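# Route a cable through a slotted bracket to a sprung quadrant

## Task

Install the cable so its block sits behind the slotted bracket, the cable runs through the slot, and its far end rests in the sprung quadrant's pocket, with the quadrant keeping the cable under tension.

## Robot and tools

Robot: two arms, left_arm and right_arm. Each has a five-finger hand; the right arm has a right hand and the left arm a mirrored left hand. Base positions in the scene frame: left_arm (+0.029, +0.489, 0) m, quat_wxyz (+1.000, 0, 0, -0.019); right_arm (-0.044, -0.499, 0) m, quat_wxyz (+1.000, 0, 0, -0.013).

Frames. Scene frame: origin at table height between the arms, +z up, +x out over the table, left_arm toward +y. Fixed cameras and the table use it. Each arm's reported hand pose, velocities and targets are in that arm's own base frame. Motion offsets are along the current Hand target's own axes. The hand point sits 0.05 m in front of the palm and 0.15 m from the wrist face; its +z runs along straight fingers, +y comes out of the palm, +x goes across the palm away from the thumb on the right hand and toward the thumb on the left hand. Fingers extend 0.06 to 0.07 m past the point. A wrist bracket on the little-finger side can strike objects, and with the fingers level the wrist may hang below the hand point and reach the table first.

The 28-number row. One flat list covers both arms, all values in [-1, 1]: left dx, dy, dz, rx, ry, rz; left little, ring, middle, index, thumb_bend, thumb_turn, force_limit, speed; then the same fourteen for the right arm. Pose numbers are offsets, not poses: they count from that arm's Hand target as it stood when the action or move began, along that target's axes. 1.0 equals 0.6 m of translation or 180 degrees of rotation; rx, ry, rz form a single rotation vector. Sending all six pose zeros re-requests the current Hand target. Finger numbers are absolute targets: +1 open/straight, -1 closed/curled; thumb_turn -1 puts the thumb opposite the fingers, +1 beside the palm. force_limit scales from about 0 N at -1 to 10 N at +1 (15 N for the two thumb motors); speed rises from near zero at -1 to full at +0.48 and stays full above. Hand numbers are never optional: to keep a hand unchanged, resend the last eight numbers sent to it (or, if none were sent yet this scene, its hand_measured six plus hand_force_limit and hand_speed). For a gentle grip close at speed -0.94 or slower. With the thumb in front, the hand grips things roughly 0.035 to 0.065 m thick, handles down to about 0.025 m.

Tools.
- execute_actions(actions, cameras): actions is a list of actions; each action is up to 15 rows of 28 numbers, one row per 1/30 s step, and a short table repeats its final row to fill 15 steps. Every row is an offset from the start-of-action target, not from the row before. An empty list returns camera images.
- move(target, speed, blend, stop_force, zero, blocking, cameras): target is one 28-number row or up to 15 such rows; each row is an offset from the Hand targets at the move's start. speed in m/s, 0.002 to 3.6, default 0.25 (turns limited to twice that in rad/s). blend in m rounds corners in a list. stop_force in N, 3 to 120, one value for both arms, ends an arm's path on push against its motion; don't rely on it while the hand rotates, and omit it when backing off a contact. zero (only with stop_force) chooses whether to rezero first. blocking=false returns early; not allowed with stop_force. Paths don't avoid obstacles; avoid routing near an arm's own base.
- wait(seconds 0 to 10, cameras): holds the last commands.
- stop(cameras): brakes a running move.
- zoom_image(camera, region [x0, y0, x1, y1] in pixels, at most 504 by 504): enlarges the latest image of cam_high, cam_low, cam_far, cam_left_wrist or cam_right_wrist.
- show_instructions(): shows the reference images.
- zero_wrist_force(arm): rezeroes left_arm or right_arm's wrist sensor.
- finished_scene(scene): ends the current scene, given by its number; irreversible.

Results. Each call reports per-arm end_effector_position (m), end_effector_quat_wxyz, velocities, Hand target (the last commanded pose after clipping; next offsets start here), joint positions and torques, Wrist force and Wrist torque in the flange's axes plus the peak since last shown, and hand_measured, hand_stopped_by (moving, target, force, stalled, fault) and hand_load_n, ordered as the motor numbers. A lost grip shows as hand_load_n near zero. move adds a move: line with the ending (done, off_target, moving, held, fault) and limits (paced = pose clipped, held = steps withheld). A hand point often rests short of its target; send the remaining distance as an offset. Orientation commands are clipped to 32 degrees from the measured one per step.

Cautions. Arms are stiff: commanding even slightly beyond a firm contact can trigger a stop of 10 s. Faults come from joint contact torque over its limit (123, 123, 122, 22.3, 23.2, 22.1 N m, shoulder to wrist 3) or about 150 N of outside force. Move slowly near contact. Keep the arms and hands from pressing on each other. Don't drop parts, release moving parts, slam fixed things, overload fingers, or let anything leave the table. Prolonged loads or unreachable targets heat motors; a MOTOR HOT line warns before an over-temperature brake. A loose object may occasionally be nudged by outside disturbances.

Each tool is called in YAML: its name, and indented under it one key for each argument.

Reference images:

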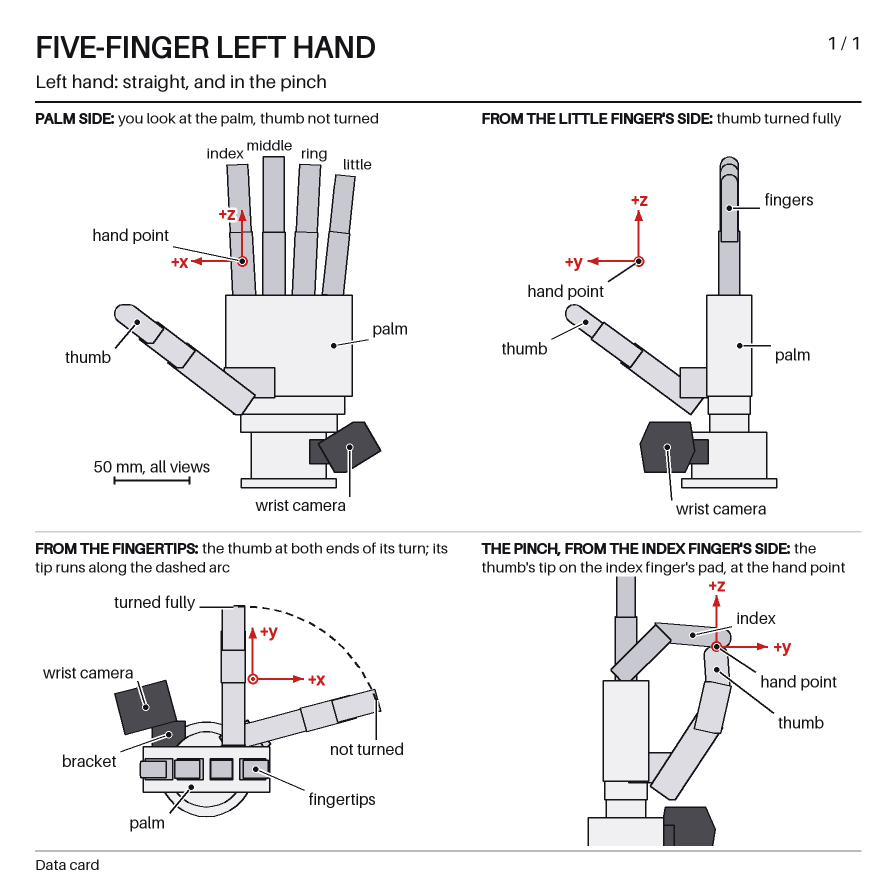

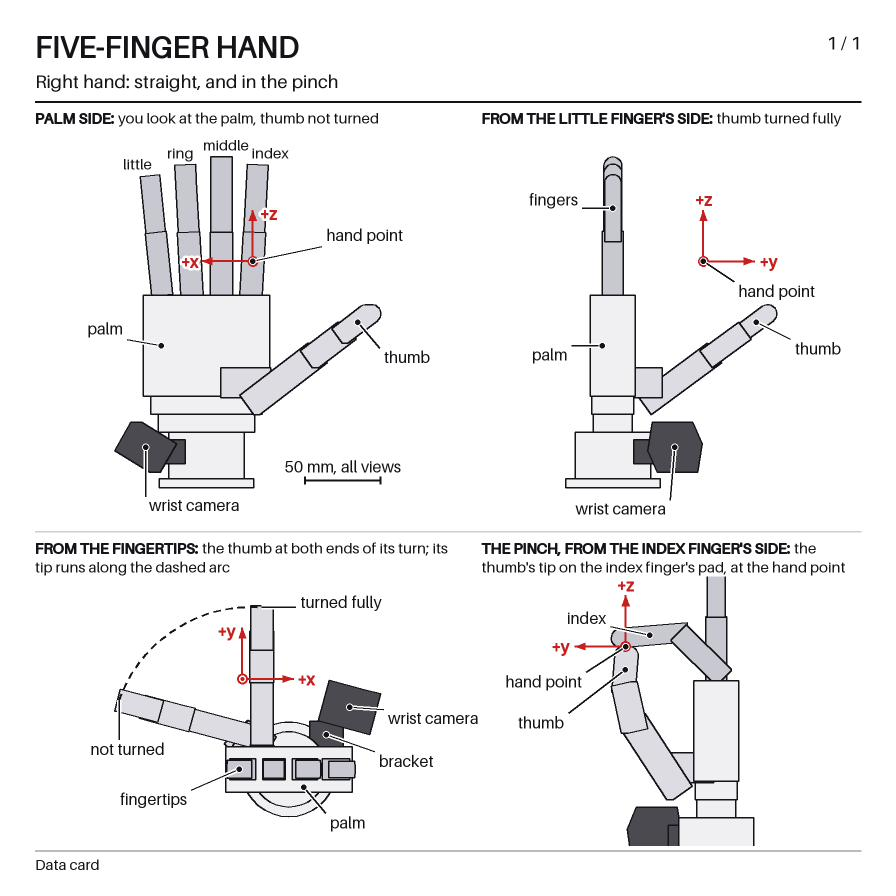

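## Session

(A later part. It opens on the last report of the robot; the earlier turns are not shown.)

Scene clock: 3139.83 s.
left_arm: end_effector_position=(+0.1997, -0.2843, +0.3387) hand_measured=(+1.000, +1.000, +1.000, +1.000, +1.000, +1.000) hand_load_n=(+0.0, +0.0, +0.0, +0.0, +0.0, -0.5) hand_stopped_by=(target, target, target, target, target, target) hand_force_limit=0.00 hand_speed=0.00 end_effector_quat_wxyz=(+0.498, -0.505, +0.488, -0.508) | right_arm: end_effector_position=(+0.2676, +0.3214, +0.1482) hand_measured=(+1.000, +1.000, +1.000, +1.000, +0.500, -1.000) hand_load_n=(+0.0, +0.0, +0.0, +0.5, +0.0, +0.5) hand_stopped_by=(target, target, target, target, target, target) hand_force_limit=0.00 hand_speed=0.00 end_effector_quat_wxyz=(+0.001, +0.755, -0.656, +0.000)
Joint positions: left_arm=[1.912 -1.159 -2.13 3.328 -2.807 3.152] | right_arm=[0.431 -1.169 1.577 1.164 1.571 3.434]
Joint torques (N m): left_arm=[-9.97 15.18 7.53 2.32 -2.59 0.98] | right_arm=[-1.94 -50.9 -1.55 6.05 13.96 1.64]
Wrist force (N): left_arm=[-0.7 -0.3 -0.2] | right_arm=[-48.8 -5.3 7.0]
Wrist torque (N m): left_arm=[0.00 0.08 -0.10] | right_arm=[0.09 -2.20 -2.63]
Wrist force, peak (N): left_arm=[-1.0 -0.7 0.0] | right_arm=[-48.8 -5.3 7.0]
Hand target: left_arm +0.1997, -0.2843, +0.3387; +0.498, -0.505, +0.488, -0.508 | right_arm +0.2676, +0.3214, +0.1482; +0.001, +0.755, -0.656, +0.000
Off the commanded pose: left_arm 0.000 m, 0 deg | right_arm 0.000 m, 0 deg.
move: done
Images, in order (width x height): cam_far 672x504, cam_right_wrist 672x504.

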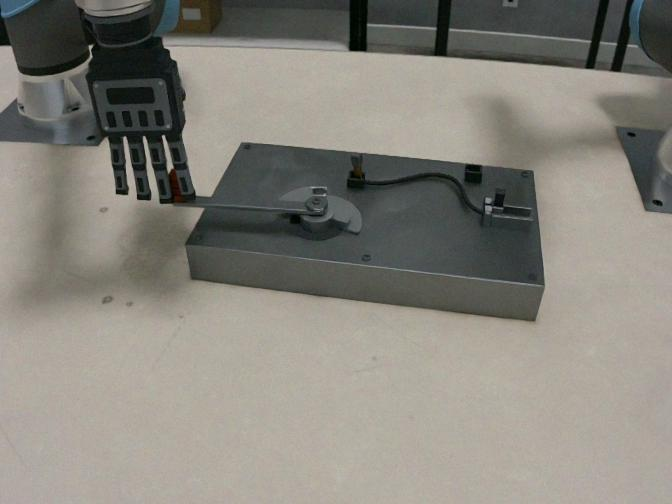

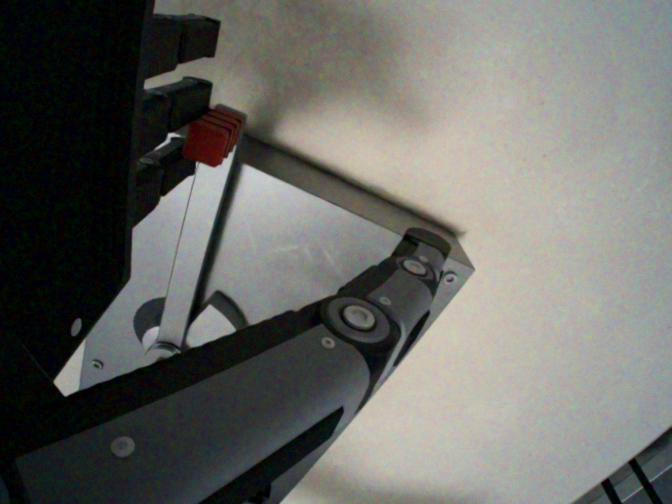

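move:
  target: [0,0,0,0,0,0, 1,1,1,1,1,1,0,0, -0.005,0,0,0,0,0, 1,1,1,1,0.5,-1,0,0]
  speed: 0.02

Scene clock: 3146.33 s.
left_arm: end_effector_position=(+0.1997, -0.2843, +0.3387) hand_measured=(+1.000, +1.000, +1.000, +1.000, +1.000, +1.000) hand_load_n=(+0.0, +0.0, +0.0, -0.5, +0.0, +0.0) hand_stopped_by=(target, target, target, target, target, target) hand_force_limit=0.00 hand_speed=0.00 end_effector_quat_wxyz=(+0.498, -0.505, +0.488, -0.508) | right_arm: end_effector_position=(+0.2672, +0.3243, +0.1482) hand_measured=(+1.000, +1.000, +1.000, +1.000, +0.500, -1.000) hand_load_n=(+0.0, +0.0, +0.5, +0.0, -0.5, +0.0) hand_stopped_by=(target, target, target, target, target, target) hand_force_limit=0.00 hand_speed=0.00 end_effector_quat_wxyz=(+0.001, +0.755, -0.656, +0.000)
Joint positions: left_arm=[1.912 -1.159 -2.13 3.328 -2.807 3.152] | right_arm=[0.438 -1.166 1.571 1.166 1.571 3.441]
Joint torques (N m): left_arm=[-9.5 15.32 7.95 2.26 -2.46 0.86] | right_arm=[7.62 -24.97 -26.61 6.93 1.32 1.23]
Wrist force (N): left_arm=[-0.5 -0.3 -0.1] | right_arm=[-10.6 -3.4 -0.1]
Wrist torque (N m): left_arm=[-0.01 0.05 -0.10] | right_arm=[0.35 -0.46 -0.55]
Wrist force, peak (N): left_arm=[-0.8 -0.7 -0.3] | right_arm=[-49.1 -5.7 7.1]
Hand target: left_arm +0.1997, -0.2843, +0.3387; +0.498, -0.505, +0.488, -0.508 | right_arm +0.2671, +0.3244, +0.1482; +0.001, +0.755, -0.656, +0.000
Off the commanded pose: left_arm 0.000 m, 0 deg | right_arm 0.000 m, 0 deg.
move: done

move:
  target: [0,0,0,0,0,0, 1,1,1,1,1,1,0,0, -0.0015,0,0,0,0,0, 1,1,1,1,0.5,-1,0,0]
  speed: 0.02
  cameras: ["cam_left_wrist","cam_far"]

zoom_image:
  camera: "cam_far"
  region: [260, 130, 400, 250]

Scene clock: 3152.33 s.
left_arm: end_effector_position=(+0.1997, -0.2843, +0.3387) hand_measured=(+1.000, +1.000, +1.000, +1.000, +1.000, +1.000) hand_load_n=(+0.0, +0.0, +0.0, +0.0, +0.0, -0.5) hand_stopped_by=(target, target, target, target, target, target) hand_force_limit=0.00 hand_speed=0.00 end_effector_quat_wxyz=(+0.498, -0.505, +0.488, -0.508) | right_arm: end_effector_position=(+0.2670, +0.3253, +0.1482) hand_measured=(+1.000, +1.000, +1.000, +1.000, +0.500, -1.000) hand_load_n=(+0.0, +0.0, +0.5, +0.0, +0.0, +0.5) hand_stopped_by=(target, target, target, target, target, target) hand_force_limit=0.00 hand_speed=0.00 end_effector_quat_wxyz=(+0.001, +0.755, -0.656, +0.000)
Joint positions: left_arm=[1.912 -1.159 -2.13 3.328 -2.807 3.152] | right_arm=[0.44 -1.164 1.57 1.167 1.571 3.443]
Joint torques (N m): left_arm=[-10.09 15.02 8.1 2.29 -2.52 0.83] | right_arm=[8.77 -22.96 -25.09 6.33 0.95 1.31]
Wrist force (N): left_arm=[-0.4 -0.3 -0.2] | right_arm=[-6.5 -3.0 -0.3]
Wrist torque (N m): left_arm=[0.00 0.03 -0.08] | right_arm=[0.38 -0.24 -0.33]
Wrist force, peak (N): left_arm=[-1.3 -0.6 0.0] | right_arm=[-10.7 -3.3 0.0]
Hand target: left_arm +0.1997, -0.2843, +0.3387; +0.498, -0.505, +0.488, -0.508 | right_arm +0.2670, +0.3253, +0.1482; +0.001, +0.755, -0.656, +0.000
Off the commanded pose: left_arm 0.000 m, 0 deg | right_arm 0.000 m, 0 deg.
move: done
Images, in order (width x height): cam_far 672x504, cam_left_wrist 672x504.

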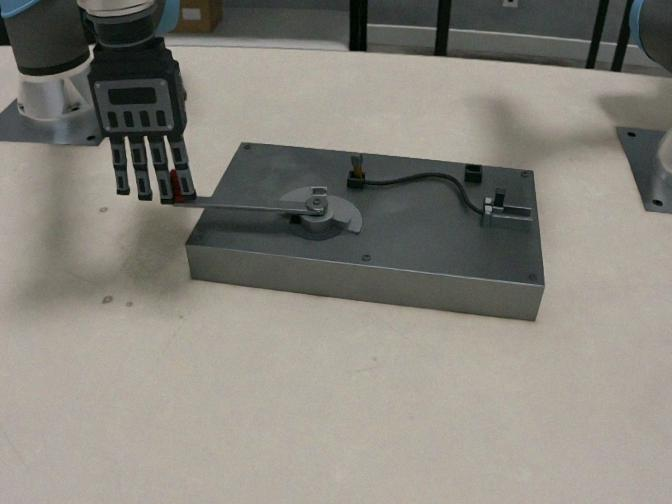

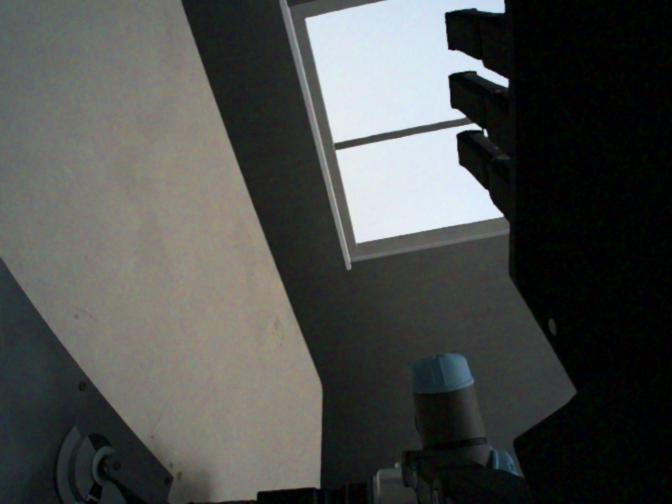

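Scaled by 3.600.

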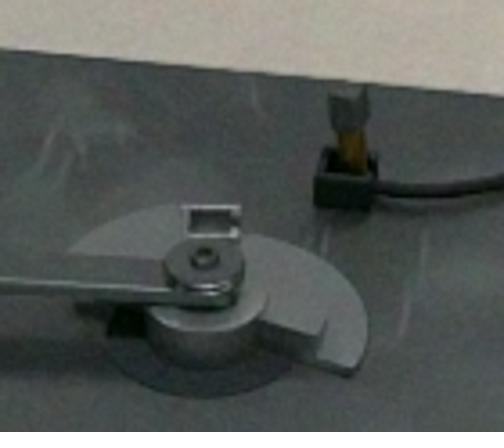

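move:
  target: [0.3445,0.2,-0.0312,-0.0041,0.0022,0.0086, 1,1,1,0.5,0,-0.63,0,0, 0,0,0,0,0,0, 1,1,1,1,0.5,-1,0,0]
  speed: 0.2
  cameras: ["cam_left_wrist","cam_far"]

Scene clock: 3184.60 s.
left_arm: end_effector_position=(+0.1839, -0.4943, +0.2240) hand_measured=(+1.000, +1.000, +1.000, +0.500, +0.000, -0.630) hand_load_n=(+0.0, +0.0, +0.0, +0.0, +0.5, +0.0) hand_stopped_by=(target, target, target, target, target, target) hand_force_limit=0.00 hand_speed=0.00 end_effector_quat_wxyz=(+0.500, -0.500, +0.500, -0.500) | right_arm: end_effector_position=(+0.2670, +0.3253, +0.1482) hand_measured=(+1.000, +1.000, +1.000, +1.000, +0.500, -1.000) hand_load_n=(+0.0, +0.0, +0.0, +0.0, +0.0, +0.0) hand_stopped_by=(target, target, target, target, target, target) hand_force_limit=0.00 hand_speed=0.00 end_effector_quat_wxyz=(+0.001, +0.755, -0.656, +0.000)
Joint positions: left_arm=[1.717 -1.822 -1.826 3.649 -2.995 3.143] | right_arm=[0.44 -1.164 1.57 1.167 1.571 3.443]
Joint torques (N m): left_arm=[-10.62 12.81 29.9 -1.86 -2.8 -1.12] | right_arm=[7.29 -23.96 -25.14 6.54 1.48 1.11]
Wrist force (N): left_arm=[-0.6 -0.1 -0.1] | right_arm=[-6.6 -3.1 -0.1]
Wrist torque (N m): left_arm=[0.01 0.07 -0.15] | right_arm=[0.36 -0.21 -0.34]
Wrist force, peak (N): left_arm=[-3.2 -3.8 -0.1] | right_arm=[-6.8 -3.0 -0.4]
Hand target: left_arm +0.1839, -0.4943, +0.2240; +0.500, -0.500, +0.500, -0.500 | right_arm +0.2670, +0.3253, +0.1482; +0.001, +0.755, -0.656, +0.000
Off the commanded pose: left_arm 0.000 m, 0 deg | right_arm 0.000 m, 0 deg.
move: done
Images, in order (width x height): cam_far 672x504, cam_left_wrist 672x504.

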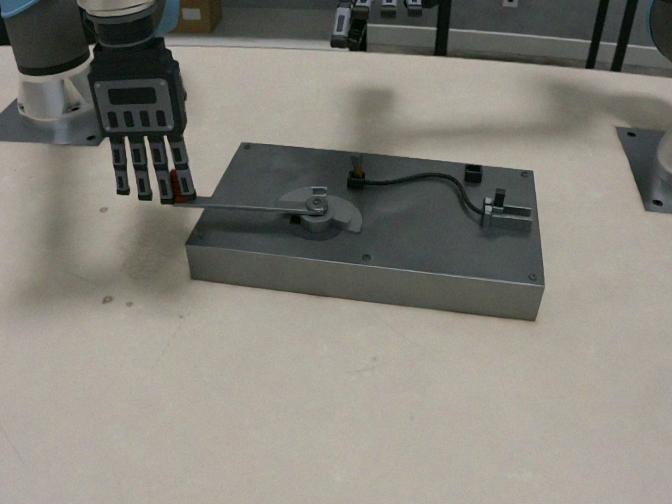

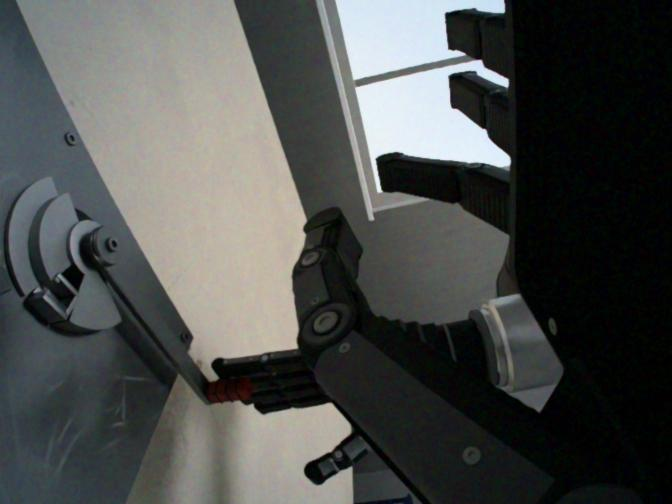

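move:
  target:
    - [-0.0055,0.09,-0.005,0,0,0,1,1,1,0.5,0,-0.63,0,0,0,0,0,0,0,0,1,1,1,1,0.5,-1,0,0]
    - [-0.0055,0.1567,-0.005,0,0,0,1,1,1,0.5,0,-0.63,0,0,0,0,0,0,0,0,1,1,1,1,0.5,-1,0,0]
  speed: 0.1
  cameras: ["cam_far","cam_left_wrist","cam_low"]

Scene clock: 3227.10 s.
left_arm: end_effector_position=(+0.1810, -0.4909, +0.1299) hand_measured=(+1.000, +1.000, +1.000, +0.500, +0.000, -0.630) hand_load_n=(+0.0, +0.0, +0.0, +0.0, +0.0, +0.0) hand_stopped_by=(target, target, target, target, target, target) hand_force_limit=0.00 hand_speed=0.00 end_effector_quat_wxyz=(+0.500, -0.500, +0.500, -0.500) | right_arm: end_effector_position=(+0.2670, +0.3253, +0.1482) hand_measured=(+1.000, +1.000, +1.000, +1.000, +0.500, -1.000) hand_load_n=(+0.0, +0.5, +0.5, +0.0, +0.0, +0.0) hand_stopped_by=(target, target, target, target, target, target) hand_force_limit=0.00 hand_speed=0.00 end_effector_quat_wxyz=(+0.001, +0.755, -0.656, +0.000)
Joint positions: left_arm=[1.712 -1.953 -1.937 3.889 -3 3.141] | right_arm=[0.44 -1.164 1.57 1.167 1.571 3.443]
Joint torques (N m): left_arm=[-10.25 34.5 1.39 1.85 -0.33 1.07] | right_arm=[7.8 -24.77 -25.77 6.53 2.56 1.23]
Wrist force (N): left_arm=[-0.5 -0.3 0.4] | right_arm=[-6.6 -3.0 -0.3]
Wrist torque (N m): left_arm=[-0.06 0.12 -0.11] | right_arm=[0.38 -0.21 -0.34]
Wrist force, peak (N): left_arm=[-0.5 -1.7 0.3] | right_arm=[-6.7 -3.3 0.1]
Hand target: left_arm +0.1809, -0.4909, +0.1300; +0.500, -0.500, +0.500, -0.500 | right_arm +0.2670, +0.3253, +0.1482; +0.001, +0.755, -0.656, +0.000
Off the commanded pose: left_arm 0.000 m, 0 deg | right_arm 0.000 m, 0 deg.
move: done
Images, in order (width x height): cam_low 672x504, cam_far 672x504, cam_left_wrist 672x504.

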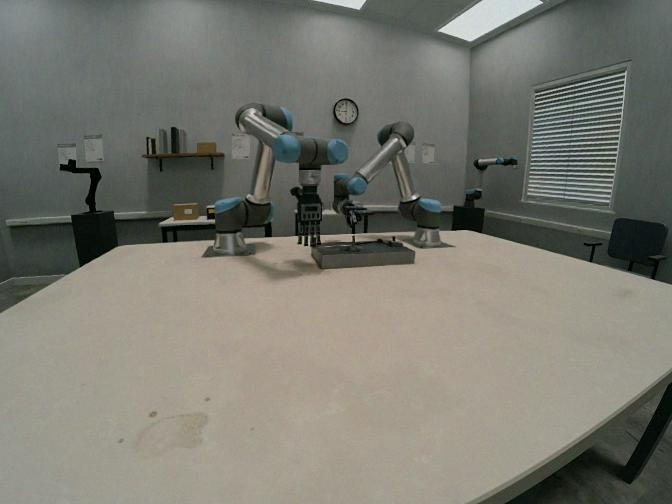

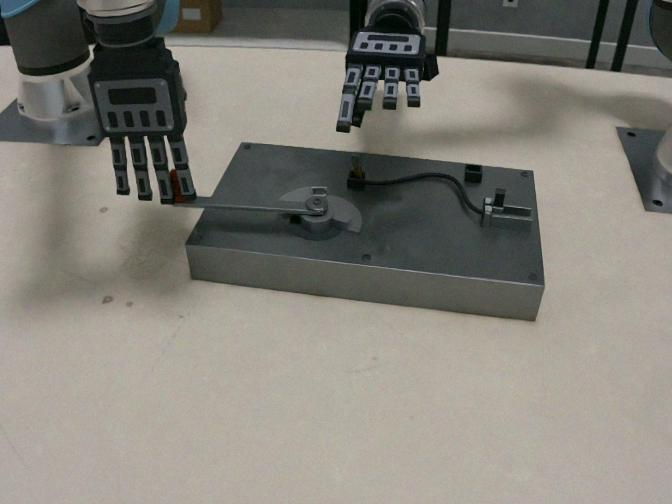

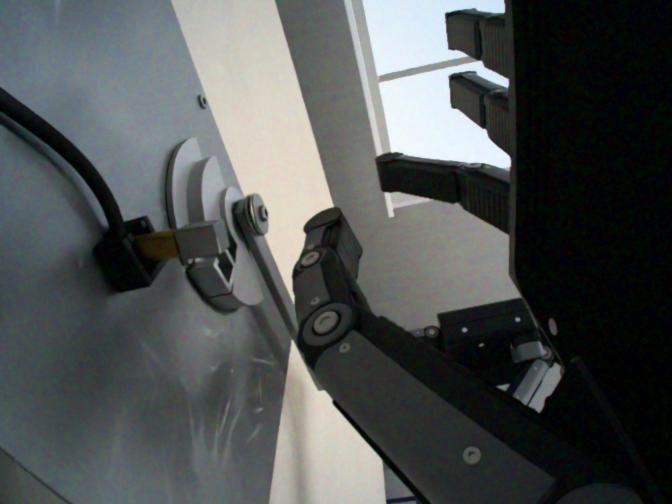

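move:
  target: [0,0.0683,-0.0033,0,0,0,1,1,1,0.5,0,-0.63,0,0,0,0,0,0,0,0,1,1,1,1,0.5,-1,0,0]
  speed: 0.06
  stop_force: 4
  cameras: ["cam_far","cam_left_wrist"]

zoom_image:
  camera: "cam_far"
  region: [280, 100, 440, 230]

Scene clock: 3257.90 s.
left_arm: end_effector_position=(+0.1789, -0.4909, +0.0890) hand_measured=(+1.000, +1.000, +1.000, +0.500, +0.000, -0.630) hand_load_n=(+0.0, +0.0, +0.0, +0.0, +0.0, +0.0) hand_stopped_by=(target, target, target, target, target, target) hand_force_limit=0.00 hand_speed=0.00 end_effector_quat_wxyz=(+0.500, -0.500, +0.500, -0.500) | right_arm: end_effector_position=(+0.2670, +0.3253, +0.1482) hand_measured=(+1.000, +1.000, +1.000, +1.000, +0.500, -1.000) hand_load_n=(+0.0, +0.0, +0.5, +0.5, +0.0, +0.0) hand_stopped_by=(target, target, target, target, target, target) hand_force_limit=0.00 hand_speed=0.00 end_effector_quat_wxyz=(+0.001, +0.755, -0.656, +0.000)
Joint positions: left_arm=[1.707 -2.028 -1.965 3.993 -3.005 3.142] | right_arm=[0.44 -1.164 1.57 1.167 1.571 3.443]
Joint torques (N m): left_arm=[-11.15 28.3 -0.05 1.98 -2.7 1.24] | right_arm=[7.45 -24.24 -25.08 6.17 3.07 1.43]
Wrist force (N): left_arm=[-0.5 -0.8 0.4] | right_arm=[-6.3 -3.0 -0.3]
Wrist torque (N m): left_arm=[-0.13 0.11 -0.11] | right_arm=[0.37 -0.26 -0.32]
Wrist force, peak (N): left_arm=[-0.7 -1.4 0.3] | right_arm=[-6.6 -3.3 -0.1]
Hand target: left_arm +0.1789, -0.4909, +0.0890; +0.500, -0.500, +0.500, -0.500 | right_arm +0.2670, +0.3253, +0.1482; +0.001, +0.755, -0.656, +0.000
Off the commanded pose: left_arm 0.000 m, 0 deg | right_arm 0.000 m, 0 deg.
move: done
Images, in order (width x height): cam_far 672x504, cam_left_wrist 672x504.

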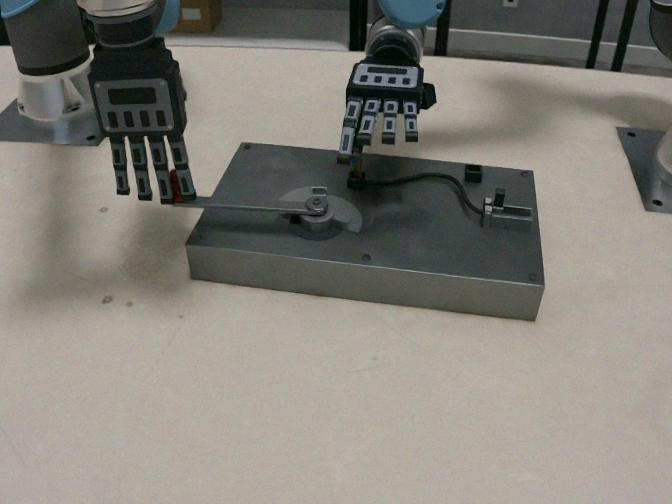

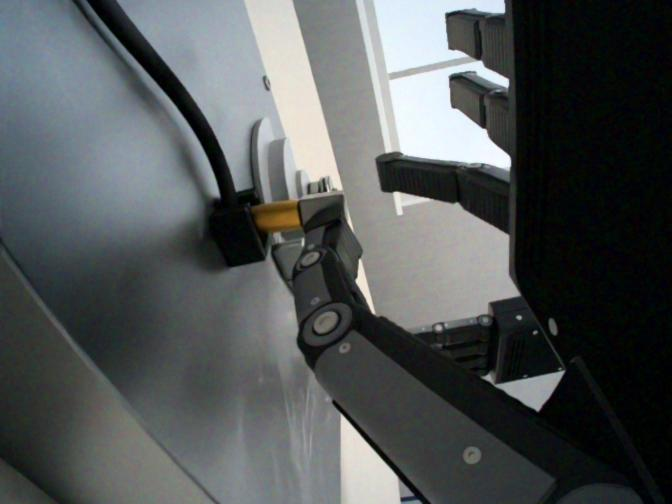

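Scaled by 3.150.

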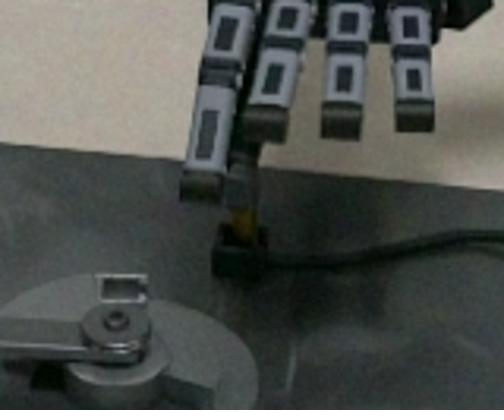

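move:
  target: [-0.01,0,0,0,0,0,1,1,1,0.5,0,-0.63,0,0,0,0,0,0,0,0,1,1,1,1,0.5,-1,0,0]
  speed: 0.06
  stop_force: 4
  cameras: ["cam_far","cam_left_wrist"]

zoom_image:
  camera: "cam_far"
  region: [280, 100, 440, 230]

zoom_image:
  camera: "cam_left_wrist"
  region: [200, 130, 440, 310]

Scene clock: 3281.00 s.
left_arm: end_effector_position=(+0.1789, -0.4849, +0.0890) hand_measured=(+1.000, +1.000, +1.000, +0.500, +0.000, -0.630) hand_load_n=(+0.0, +0.0, +0.0, +0.0, +0.0, +0.0) hand_stopped_by=(target, target, target, target, target, target) hand_force_limit=0.00 hand_speed=0.00 end_effector_quat_wxyz=(+0.500, -0.500, +0.500, -0.500) | right_arm: end_effector_position=(+0.2670, +0.3253, +0.1482) hand_measured=(+1.000, +1.000, +1.000, +1.000, +0.500, -1.000) hand_load_n=(-0.5, -0.5, +0.5, +0.0, +0.0, +0.0) hand_stopped_by=(target, target, target, target, target, target) hand_force_limit=0.00 hand_speed=0.00 end_effector_quat_wxyz=(+0.001, +0.755, -0.656, +0.000)
Joint positions: left_arm=[1.709 -2.017 -1.983 4.001 -3.003 3.142] | right_arm=[0.44 -1.164 1.57 1.167 1.571 3.443]
Joint torques (N m): left_arm=[5.69 51.51 0.33 2.02 2.29 1.1] | right_arm=[8.15 -23.7 -24.43 6.47 3.09 1.14]
Wrist force (N): left_arm=[-0.1 -0.8 0.0] | right_arm=[-6.5 -3.1 -0.3]
Wrist torque (N m): left_arm=[-0.11 0.04 -0.09] | right_arm=[0.37 -0.24 -0.33]
Wrist force, peak (N): left_arm=[-0.9 -1.1 -0.1] | right_arm=[-6.5 -3.3 -0.4]
Hand target: left_arm +0.1789, -0.4849, +0.0890; +0.500, -0.500, +0.500, -0.500 | right_arm +0.2670, +0.3253, +0.1482; +0.001, +0.755, -0.656, +0.000
Off the commanded pose: left_arm 0.000 m, 0 deg | right_arm 0.000 m, 0 deg.
move: done
Images, in order (width x height): cam_far 672x504, cam_left_wrist 672x504.

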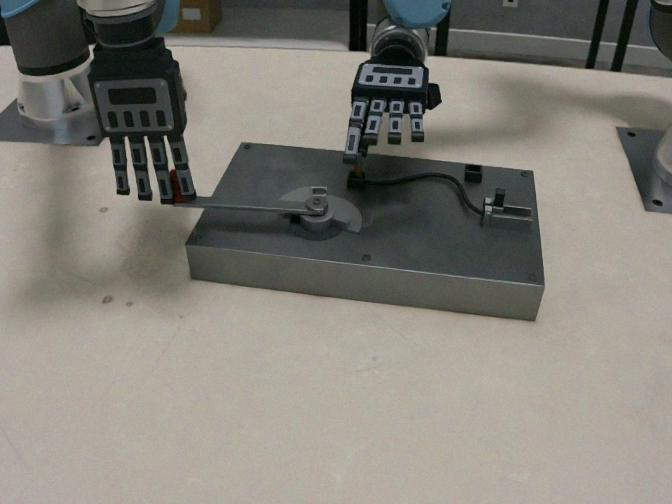

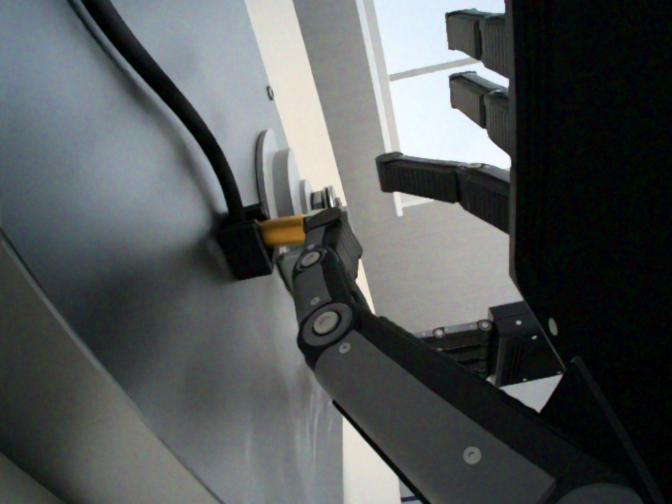

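Scaled by 3.150.

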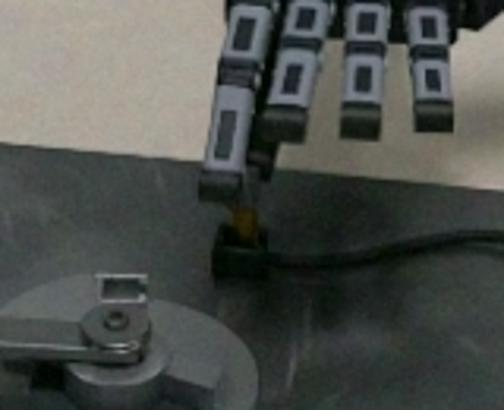

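Scaled by 2.100 from the camera's 672x504 image, which has a finer 960x720 frame.

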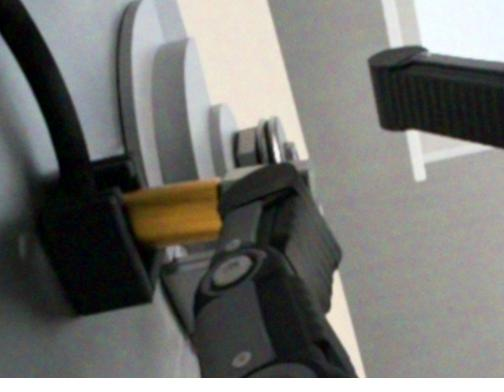

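move:
  target: [0,0,0.0167,0,0,0,1,1,1,0.5,0,-0.63,0,0,0,0,0,0,0,0,1,1,1,1,0.5,-1,0,0]
  speed: 0.03
  stop_force: 3

move:
  target: [0,0,0,0,0,0,1,1,1,-0.5,0,-0.63,0,-0.85,0,0,0,0,0,0,1,1,1,1,0.5,-1,0,0]
  cameras: ["cam_far","cam_left_wrist"]

zoom_image:
  camera: "cam_far"
  region: [280, 100, 440, 230]

zoom_image:
  camera: "cam_left_wrist"
  region: [200, 130, 440, 310]

Scene clock: 3292.17 s.
left_arm: end_effector_position=(+0.1890, -0.4849, +0.0890) hand_measured=(+1.000, +1.000, +1.000, +0.500, +0.000, -0.630) hand_load_n=(+0.0, +0.0, +0.0, +0.0, +0.0, +0.0) hand_stopped_by=(target, target, target, target, target, target) hand_force_limit=0.00 hand_speed=0.00 end_effector_quat_wxyz=(+0.500, -0.500, +0.500, -0.500) | right_arm: end_effector_position=(+0.2670, +0.3253, +0.1482) hand_measured=(+1.000, +1.000, +1.000, +1.000, +0.500, -1.000) hand_load_n=(+0.0, +0.0, +0.0, +0.0, +0.0, +0.0) hand_stopped_by=(target, target, target, target, target, target) hand_force_limit=0.00 hand_speed=0.00 end_effector_quat_wxyz=(+0.001, +0.755, -0.656, +0.000)
Joint positions: left_arm=[1.732 -2.015 -1.987 4.002 -2.98 3.142] | right_arm=[0.44 -1.164 1.57 1.167 1.571 3.443]
Joint torques (N m): left_arm=[8.02 51.24 -0.3 1.96 2.42 1.13] | right_arm=[7.04 -24.19 -24.44 6.31 3.08 1.19]
Wrist force (N): left_arm=[-0.4 -1.0 0.1] | right_arm=[-6.6 -3.1 -0.2]
Wrist torque (N m): left_arm=[-0.14 0.08 -0.11] | right_arm=[0.37 -0.22 -0.34]
Wrist force, peak (N): left_arm=[-0.6 -1.3 0.2] | right_arm=[-6.7 -3.1 -0.2]
Hand target: left_arm +0.1890, -0.4849, +0.0890; +0.500, -0.500, +0.500, -0.500 | right_arm +0.2670, +0.3253, +0.1482; +0.001, +0.755, -0.656, +0.000
Off the commanded pose: left_arm 0.000 m, 0 deg | right_arm 0.000 m, 0 deg.
move: done

Scene clock: 3293.73 s.
left_arm: end_effector_position=(+0.1890, -0.4849, +0.0890) hand_measured=(+1.000, +1.000, +1.000, -0.040, +0.000, -0.630) hand_load_n=(+0.0, +0.0, -0.5, +7.5, +1.5, +0.5) hand_stopped_by=(target, target, target, force, target, target) hand_force_limit=0.00 hand_speed=-0.85 end_effector_quat_wxyz=(+0.500, -0.500, +0.500, -0.500) | right_arm: end_effector_position=(+0.2670, +0.3253, +0.1482) hand_measured=(+1.000, +1.000, +1.000, +1.000, +0.500, -1.000) hand_load_n=(+0.0, +0.0, +0.0, +0.0, +0.0, +0.0) hand_stopped_by=(target, target, target, target, target, target) hand_force_limit=0.00 hand_speed=0.00 end_effector_quat_wxyz=(+0.001, +0.755, -0.656, +0.000)
Joint positions: left_arm=[1.732 -2.015 -1.987 4.002 -2.98 3.142] | right_arm=[0.44 -1.164 1.57 1.167 1.571 3.443]
Joint torques (N m): left_arm=[6.7 47.37 0.05 1.19 2.37 0.95] | right_arm=[6.91 -24.39 -24.45 6.12 3.09 0.95]
Wrist force (N): left_arm=[-0.7 -5.3 0.9] | right_arm=[-6.5 -3.1 -0.4]
Wrist torque (N m): left_arm=[-0.24 0.15 -0.10] | right_arm=[0.36 -0.24 -0.33]
Wrist force, peak (N): left_arm=[-0.4 -5.5 1.0] | right_arm=[-6.7 -3.3 -0.3]
Hand target: left_arm +0.1890, -0.4849, +0.0890; +0.500, -0.500, +0.500, -0.500 | right_arm +0.2670, +0.3253, +0.1482; +0.001, +0.755, -0.656, +0.000
Off the commanded pose: left_arm 0.000 m, 0 deg | right_arm 0.000 m, 0 deg.
move: done
Images, in order (width x height): cam_far 672x504, cam_left_wrist 672x504.

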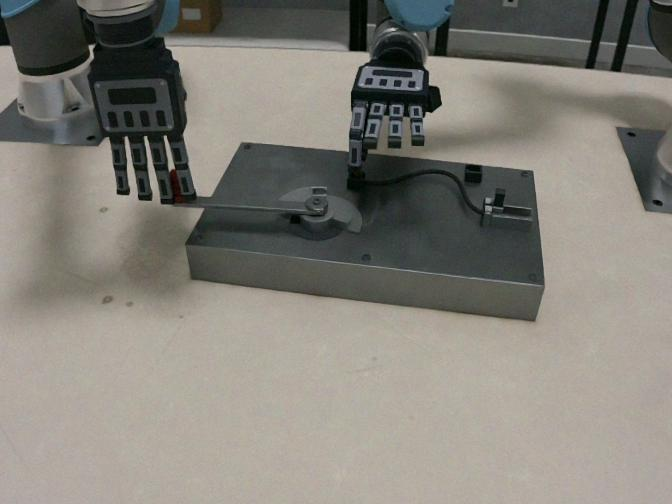

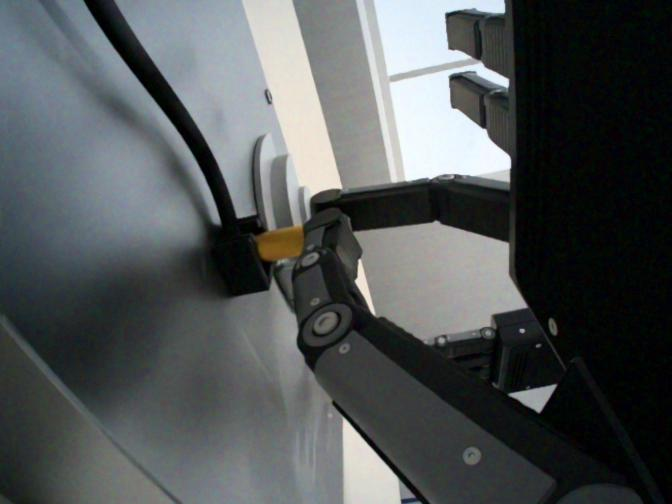

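Scaled by 3.150.

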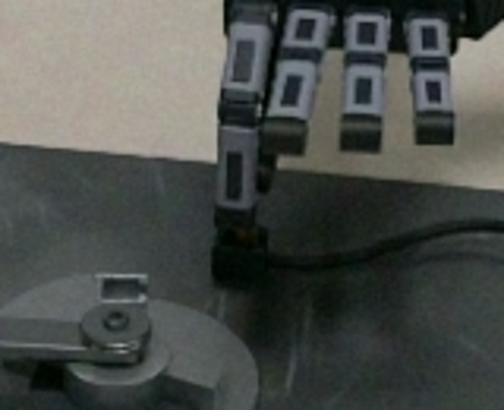

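Scaled by 2.100 from the camera's 672x504 image, which has a finer 960x720 frame.

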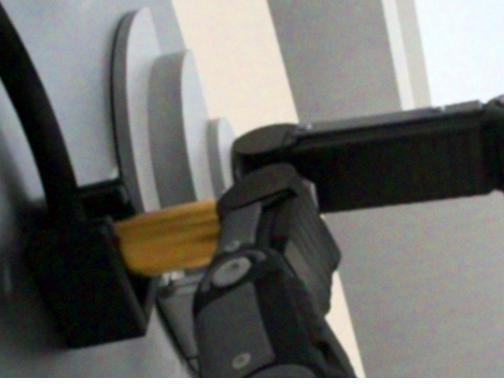

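move:
  target: [0,-0.058,0,0,0,0,1,1,1,-0.5,0,-0.63,0,-0.85,0,0,0,0,0,0,1,1,1,1,0.5,-1,0,0]
  speed: 0.03
  cameras: ["cam_far","cam_left_wrist"]

zoom_image:
  camera: "cam_far"
  region: [280, 100, 440, 230]

zoom_image:
  camera: "cam_left_wrist"
  region: [200, 130, 440, 310]

Scene clock: 3306.77 s.
left_arm: end_effector_position=(+0.1889, -0.4849, +0.1238) hand_measured=(+1.000, +1.000, +1.000, -0.040, +0.000, -0.630) hand_load_n=(+0.0, +0.0, +0.0, +2.5, +2.0, -0.5) hand_stopped_by=(target, target, target, force, target, target) hand_force_limit=0.00 hand_speed=-0.85 end_effector_quat_wxyz=(+0.500, -0.500, +0.500, -0.500) | right_arm: end_effector_position=(+0.2670, +0.3253, +0.1482) hand_measured=(+1.000, +1.000, +1.000, +1.000, +0.500, -1.000) hand_load_n=(+0.0, +0.0, +0.5, +0.0, +0.0, +0.0) hand_stopped_by=(target, target, target, target, target, target) hand_force_limit=0.00 hand_speed=0.00 end_effector_quat_wxyz=(+0.001, +0.755, -0.656, +0.000)
Joint positions: left_arm=[1.732 -1.95 -1.964 3.914 -2.98 3.143] | right_arm=[0.44 -1.164 1.57 1.167 1.571 3.443]
Joint torques (N m): left_arm=[-3.82 49.89 25.96 -2.18 -1.86 -1.11] | right_arm=[7.13 -24.07 -23.74 6.13 3.08 0.86]
Wrist force (N): left_arm=[-1.0 0.4 0.3] | right_arm=[-6.6 -3.2 -0.2]
Wrist torque (N m): left_arm=[0.01 0.14 -0.14] | right_arm=[0.36 -0.21 -0.34]
Wrist force, peak (N): left_arm=[-0.6 -5.3 1.1] | right_arm=[-6.7 -3.2 -0.5]
Hand target: left_arm +0.1890, -0.4849, +0.1238; +0.500, -0.500, +0.500, -0.500 | right_arm +0.2670, +0.3253, +0.1482; +0.001, +0.755, -0.656, +0.000
Off the commanded pose: left_arm 0.000 m, 0 deg | right_arm 0.000 m, 0 deg.
move: done
Images, in order (width x height): cam_far 672x504, cam_left_wrist 672x504.

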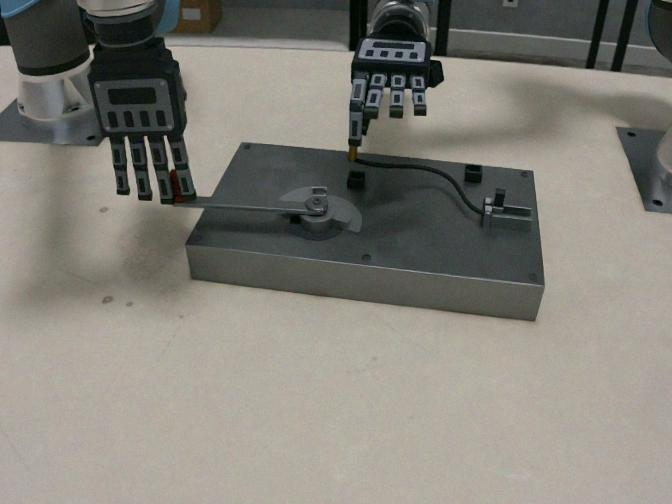

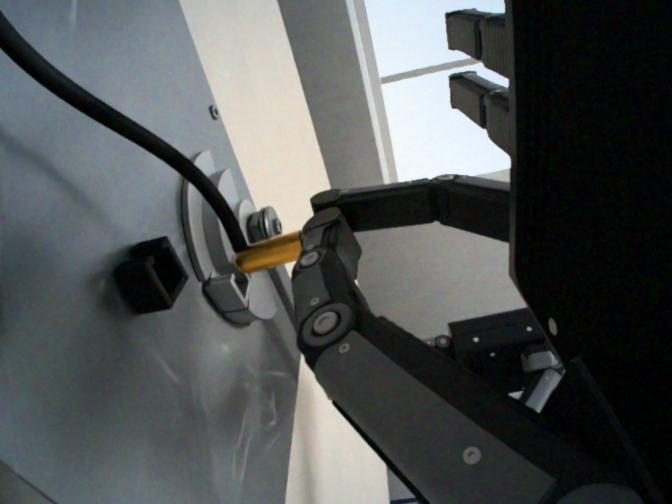

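Scaled by 3.150.

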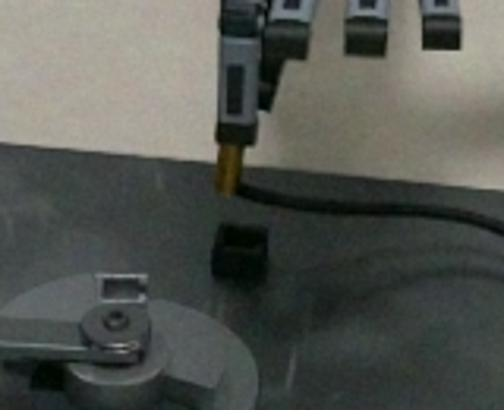

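Scaled by 2.100 from the camera's 672x504 image, which has a finer 960x720 frame.

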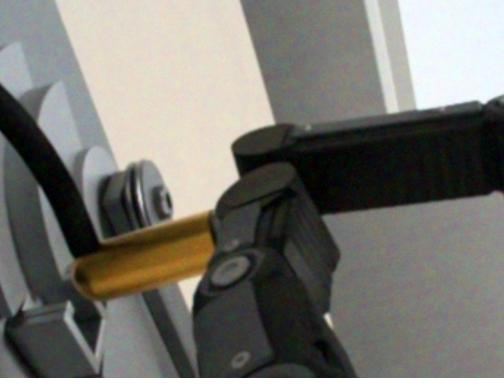

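move:
  target: [0.0517,-0.005,0.06,0,0,0,1,1,1,-0.5,0,-0.63,0,-0.85,0,0,0,0,0,0,1,1,1,1,0.5,-1,0,0]
  speed: 0.04
  cameras: ["cam_far","cam_left_wrist","cam_high"]

zoom_image:
  camera: "cam_far"
  region: [260, 120, 400, 230]

zoom_image:
  camera: "cam_left_wrist"
  region: [200, 130, 440, 310]

Scene clock: 3336.53 s.
left_arm: end_effector_position=(+0.2249, -0.5159, +0.1268) hand_measured=(+1.000, +1.000, +1.000, -0.040, +0.000, -0.630) hand_load_n=(+0.0, +0.0, +0.0, +0.0, +0.5, +0.0) hand_stopped_by=(target, target, target, force, target, target) hand_force_limit=0.00 hand_speed=-0.85 end_effector_quat_wxyz=(+0.500, -0.500, +0.500, -0.500) | right_arm: end_effector_position=(+0.2670, +0.3253, +0.1482) hand_measured=(+1.000, +1.000, +1.000, +1.000, +0.500, -1.000) hand_load_n=(+0.0, +0.0, +0.5, +0.0, +0.0, +0.0) hand_stopped_by=(target, target, target, target, target, target) hand_force_limit=0.00 hand_speed=0.00 end_effector_quat_wxyz=(+0.001, +0.755, -0.656, +0.000)
Joint positions: left_arm=[1.797 -1.997 -1.878 3.876 -2.915 3.142] | right_arm=[0.44 -1.164 1.57 1.167 1.571 3.443]
Joint torques (N m): left_arm=[8.21 15.75 25.75 -1.66 2.26 -1.1] | right_arm=[7.78 -24.34 -23.25 6.2 3.21 0.8]
Wrist force (N): left_arm=[-0.3 -0.5 0.3] | right_arm=[-6.6 -3.2 -0.2]
Wrist torque (N m): left_arm=[-0.01 0.11 -0.10] | right_arm=[0.36 -0.26 -0.34]
Wrist force, peak (N): left_arm=[-1.2 0.0 0.5] | right_arm=[-6.9 -3.0 -0.6]
Hand target: left_arm +0.2249, -0.5160, +0.1268; +0.500, -0.500, +0.500, -0.500 | right_arm +0.2670, +0.3253, +0.1482; +0.001, +0.755, -0.656, +0.000
Off the commanded pose: left_arm 0.000 m, 0 deg | right_arm 0.000 m, 0 deg.
move: done
Images, in order (width x height): cam_high 672x504, cam_far 672x504, cam_left_wrist 672x504.

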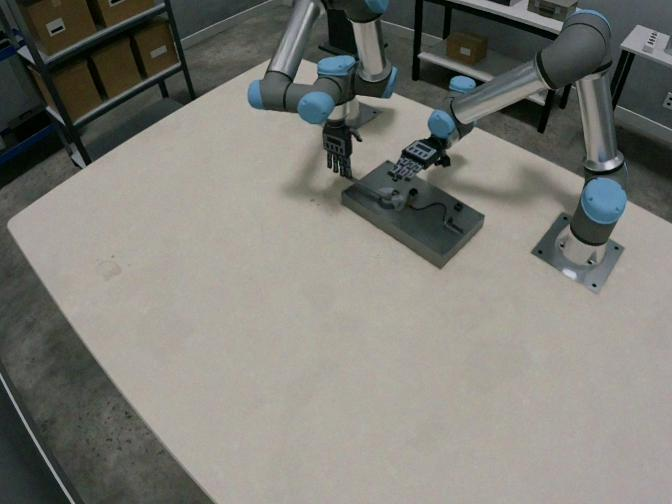

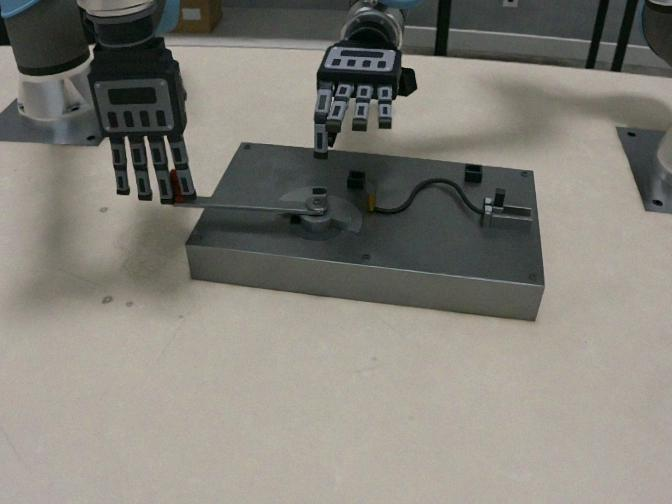

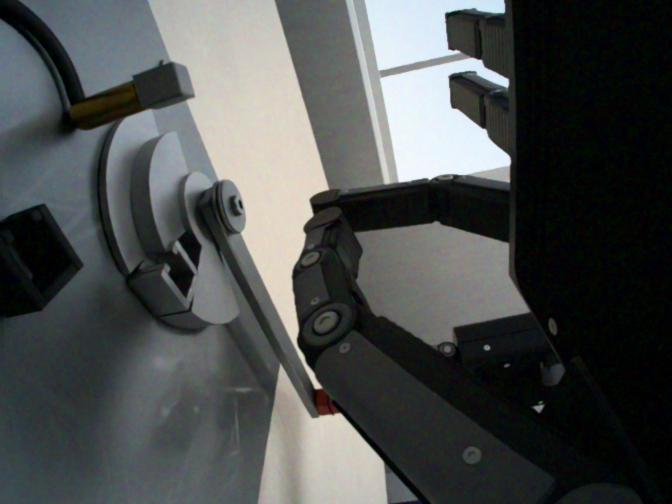

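Scaled by 3.600.

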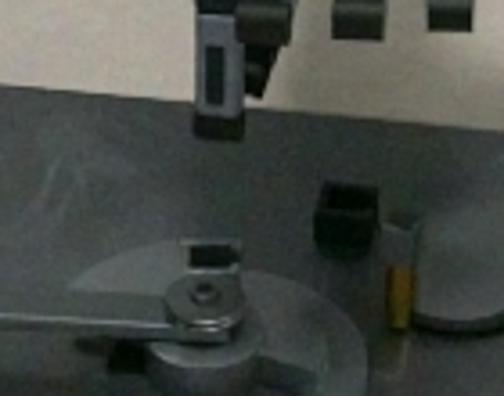

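Scaled by 2.100 from the camera's 672x504 image, which has a finer 960x720 frame.

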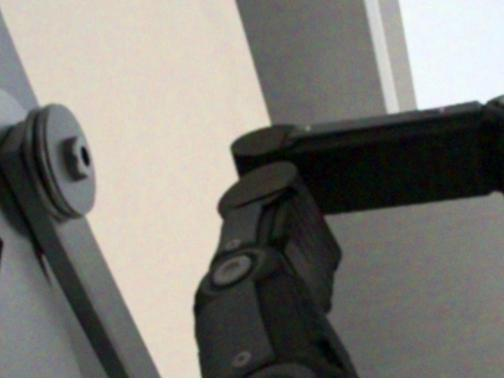

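move:
  target:
    - [0,-0.0553,0,0,0,0,1,1,1,0.5,0,-0.63,0,0,0,0,0,0,0,0,1,1,1,1,0.5,-1,0,0]
    - [-0.0917,-0.0553,0.0052,0,0,0,1,1,1,0.5,0,-0.63,0,0,0,0,0,0,0,0,1,1,1,1,0.5,-1,0,0]
    - [-0.0917,-0.0053,0.0052,0,0,0,1,1,1,0.5,0,-0.63,0,0,0,0,0,0,0,0,1,1,1,1,0.5,-1,0,0]
  speed: 0.08
  cameras: ["cam_far","cam_left_wrist"]

zoom_image:
  camera: "cam_far"
  region: [300, 120, 440, 230]

Scene clock: 3380.70 s.
left_arm: end_effector_position=(+0.2281, -0.4609, +0.1300) hand_measured=(+1.000, +1.000, +1.000, +0.500, +0.000, -0.630) hand_load_n=(+0.0, -0.5, +0.0, +0.0, +0.0, +0.0) hand_stopped_by=(target, target, target, target, target, target) hand_force_limit=0.00 hand_speed=0.00 end_effector_quat_wxyz=(+0.500, -0.500, +0.500, -0.500) | right_arm: end_effector_position=(+0.2670, +0.3253, +0.1482) hand_measured=(+1.000, +1.000, +1.000, +1.000, +0.500, -1.000) hand_load_n=(+0.0, +0.0, +0.5, +0.0, +0.0, +0.0) hand_stopped_by=(target, target, target, target, target, target) hand_force_limit=0.00 hand_speed=0.00 end_effector_quat_wxyz=(+0.001, +0.755, -0.656, +0.000)
Joint positions: left_arm=[1.834 -1.886 -2.039 3.925 -2.878 3.142] | right_arm=[0.44 -1.164 1.57 1.167 1.571 3.443]
Joint torques (N m): left_arm=[-6.68 12.33 0.98 2.12 0.1 0.78] | right_arm=[8.02 -24.49 -22.85 6.14 2.92 0.95]
Wrist force (N): left_arm=[-0.3 -0.2 0.2] | right_arm=[-6.8 -3.1 -0.3]
Wrist torque (N m): left_arm=[0.01 0.08 -0.13] | right_arm=[0.38 -0.24 -0.35]
Wrist force, peak (N): left_arm=[-1.5 -0.1 0.1] | right_arm=[-6.9 -3.2 -0.4]
Hand target: left_arm +0.2281, -0.4610, +0.1300; +0.500, -0.500, +0.500, -0.500 | right_arm +0.2670, +0.3253, +0.1482; +0.001, +0.755, -0.656, +0.000
Off the commanded pose: left_arm 0.000 m, 0 deg | right_arm 0.000 m, 0 deg.
move: done
Images, in order (width x height): cam_far 672x504, cam_left_wrist 672x504.

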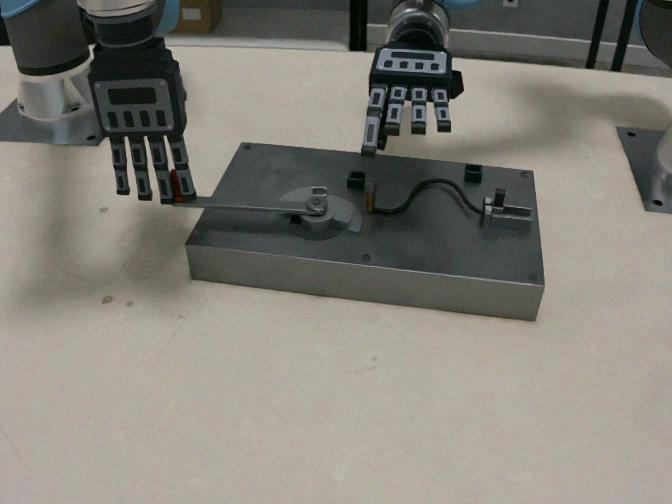

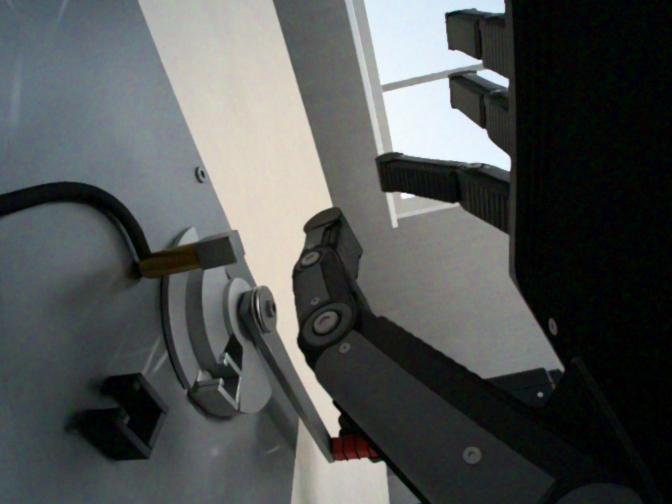

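Scaled by 3.600.

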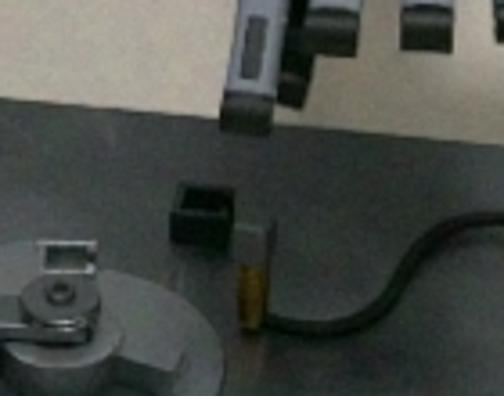

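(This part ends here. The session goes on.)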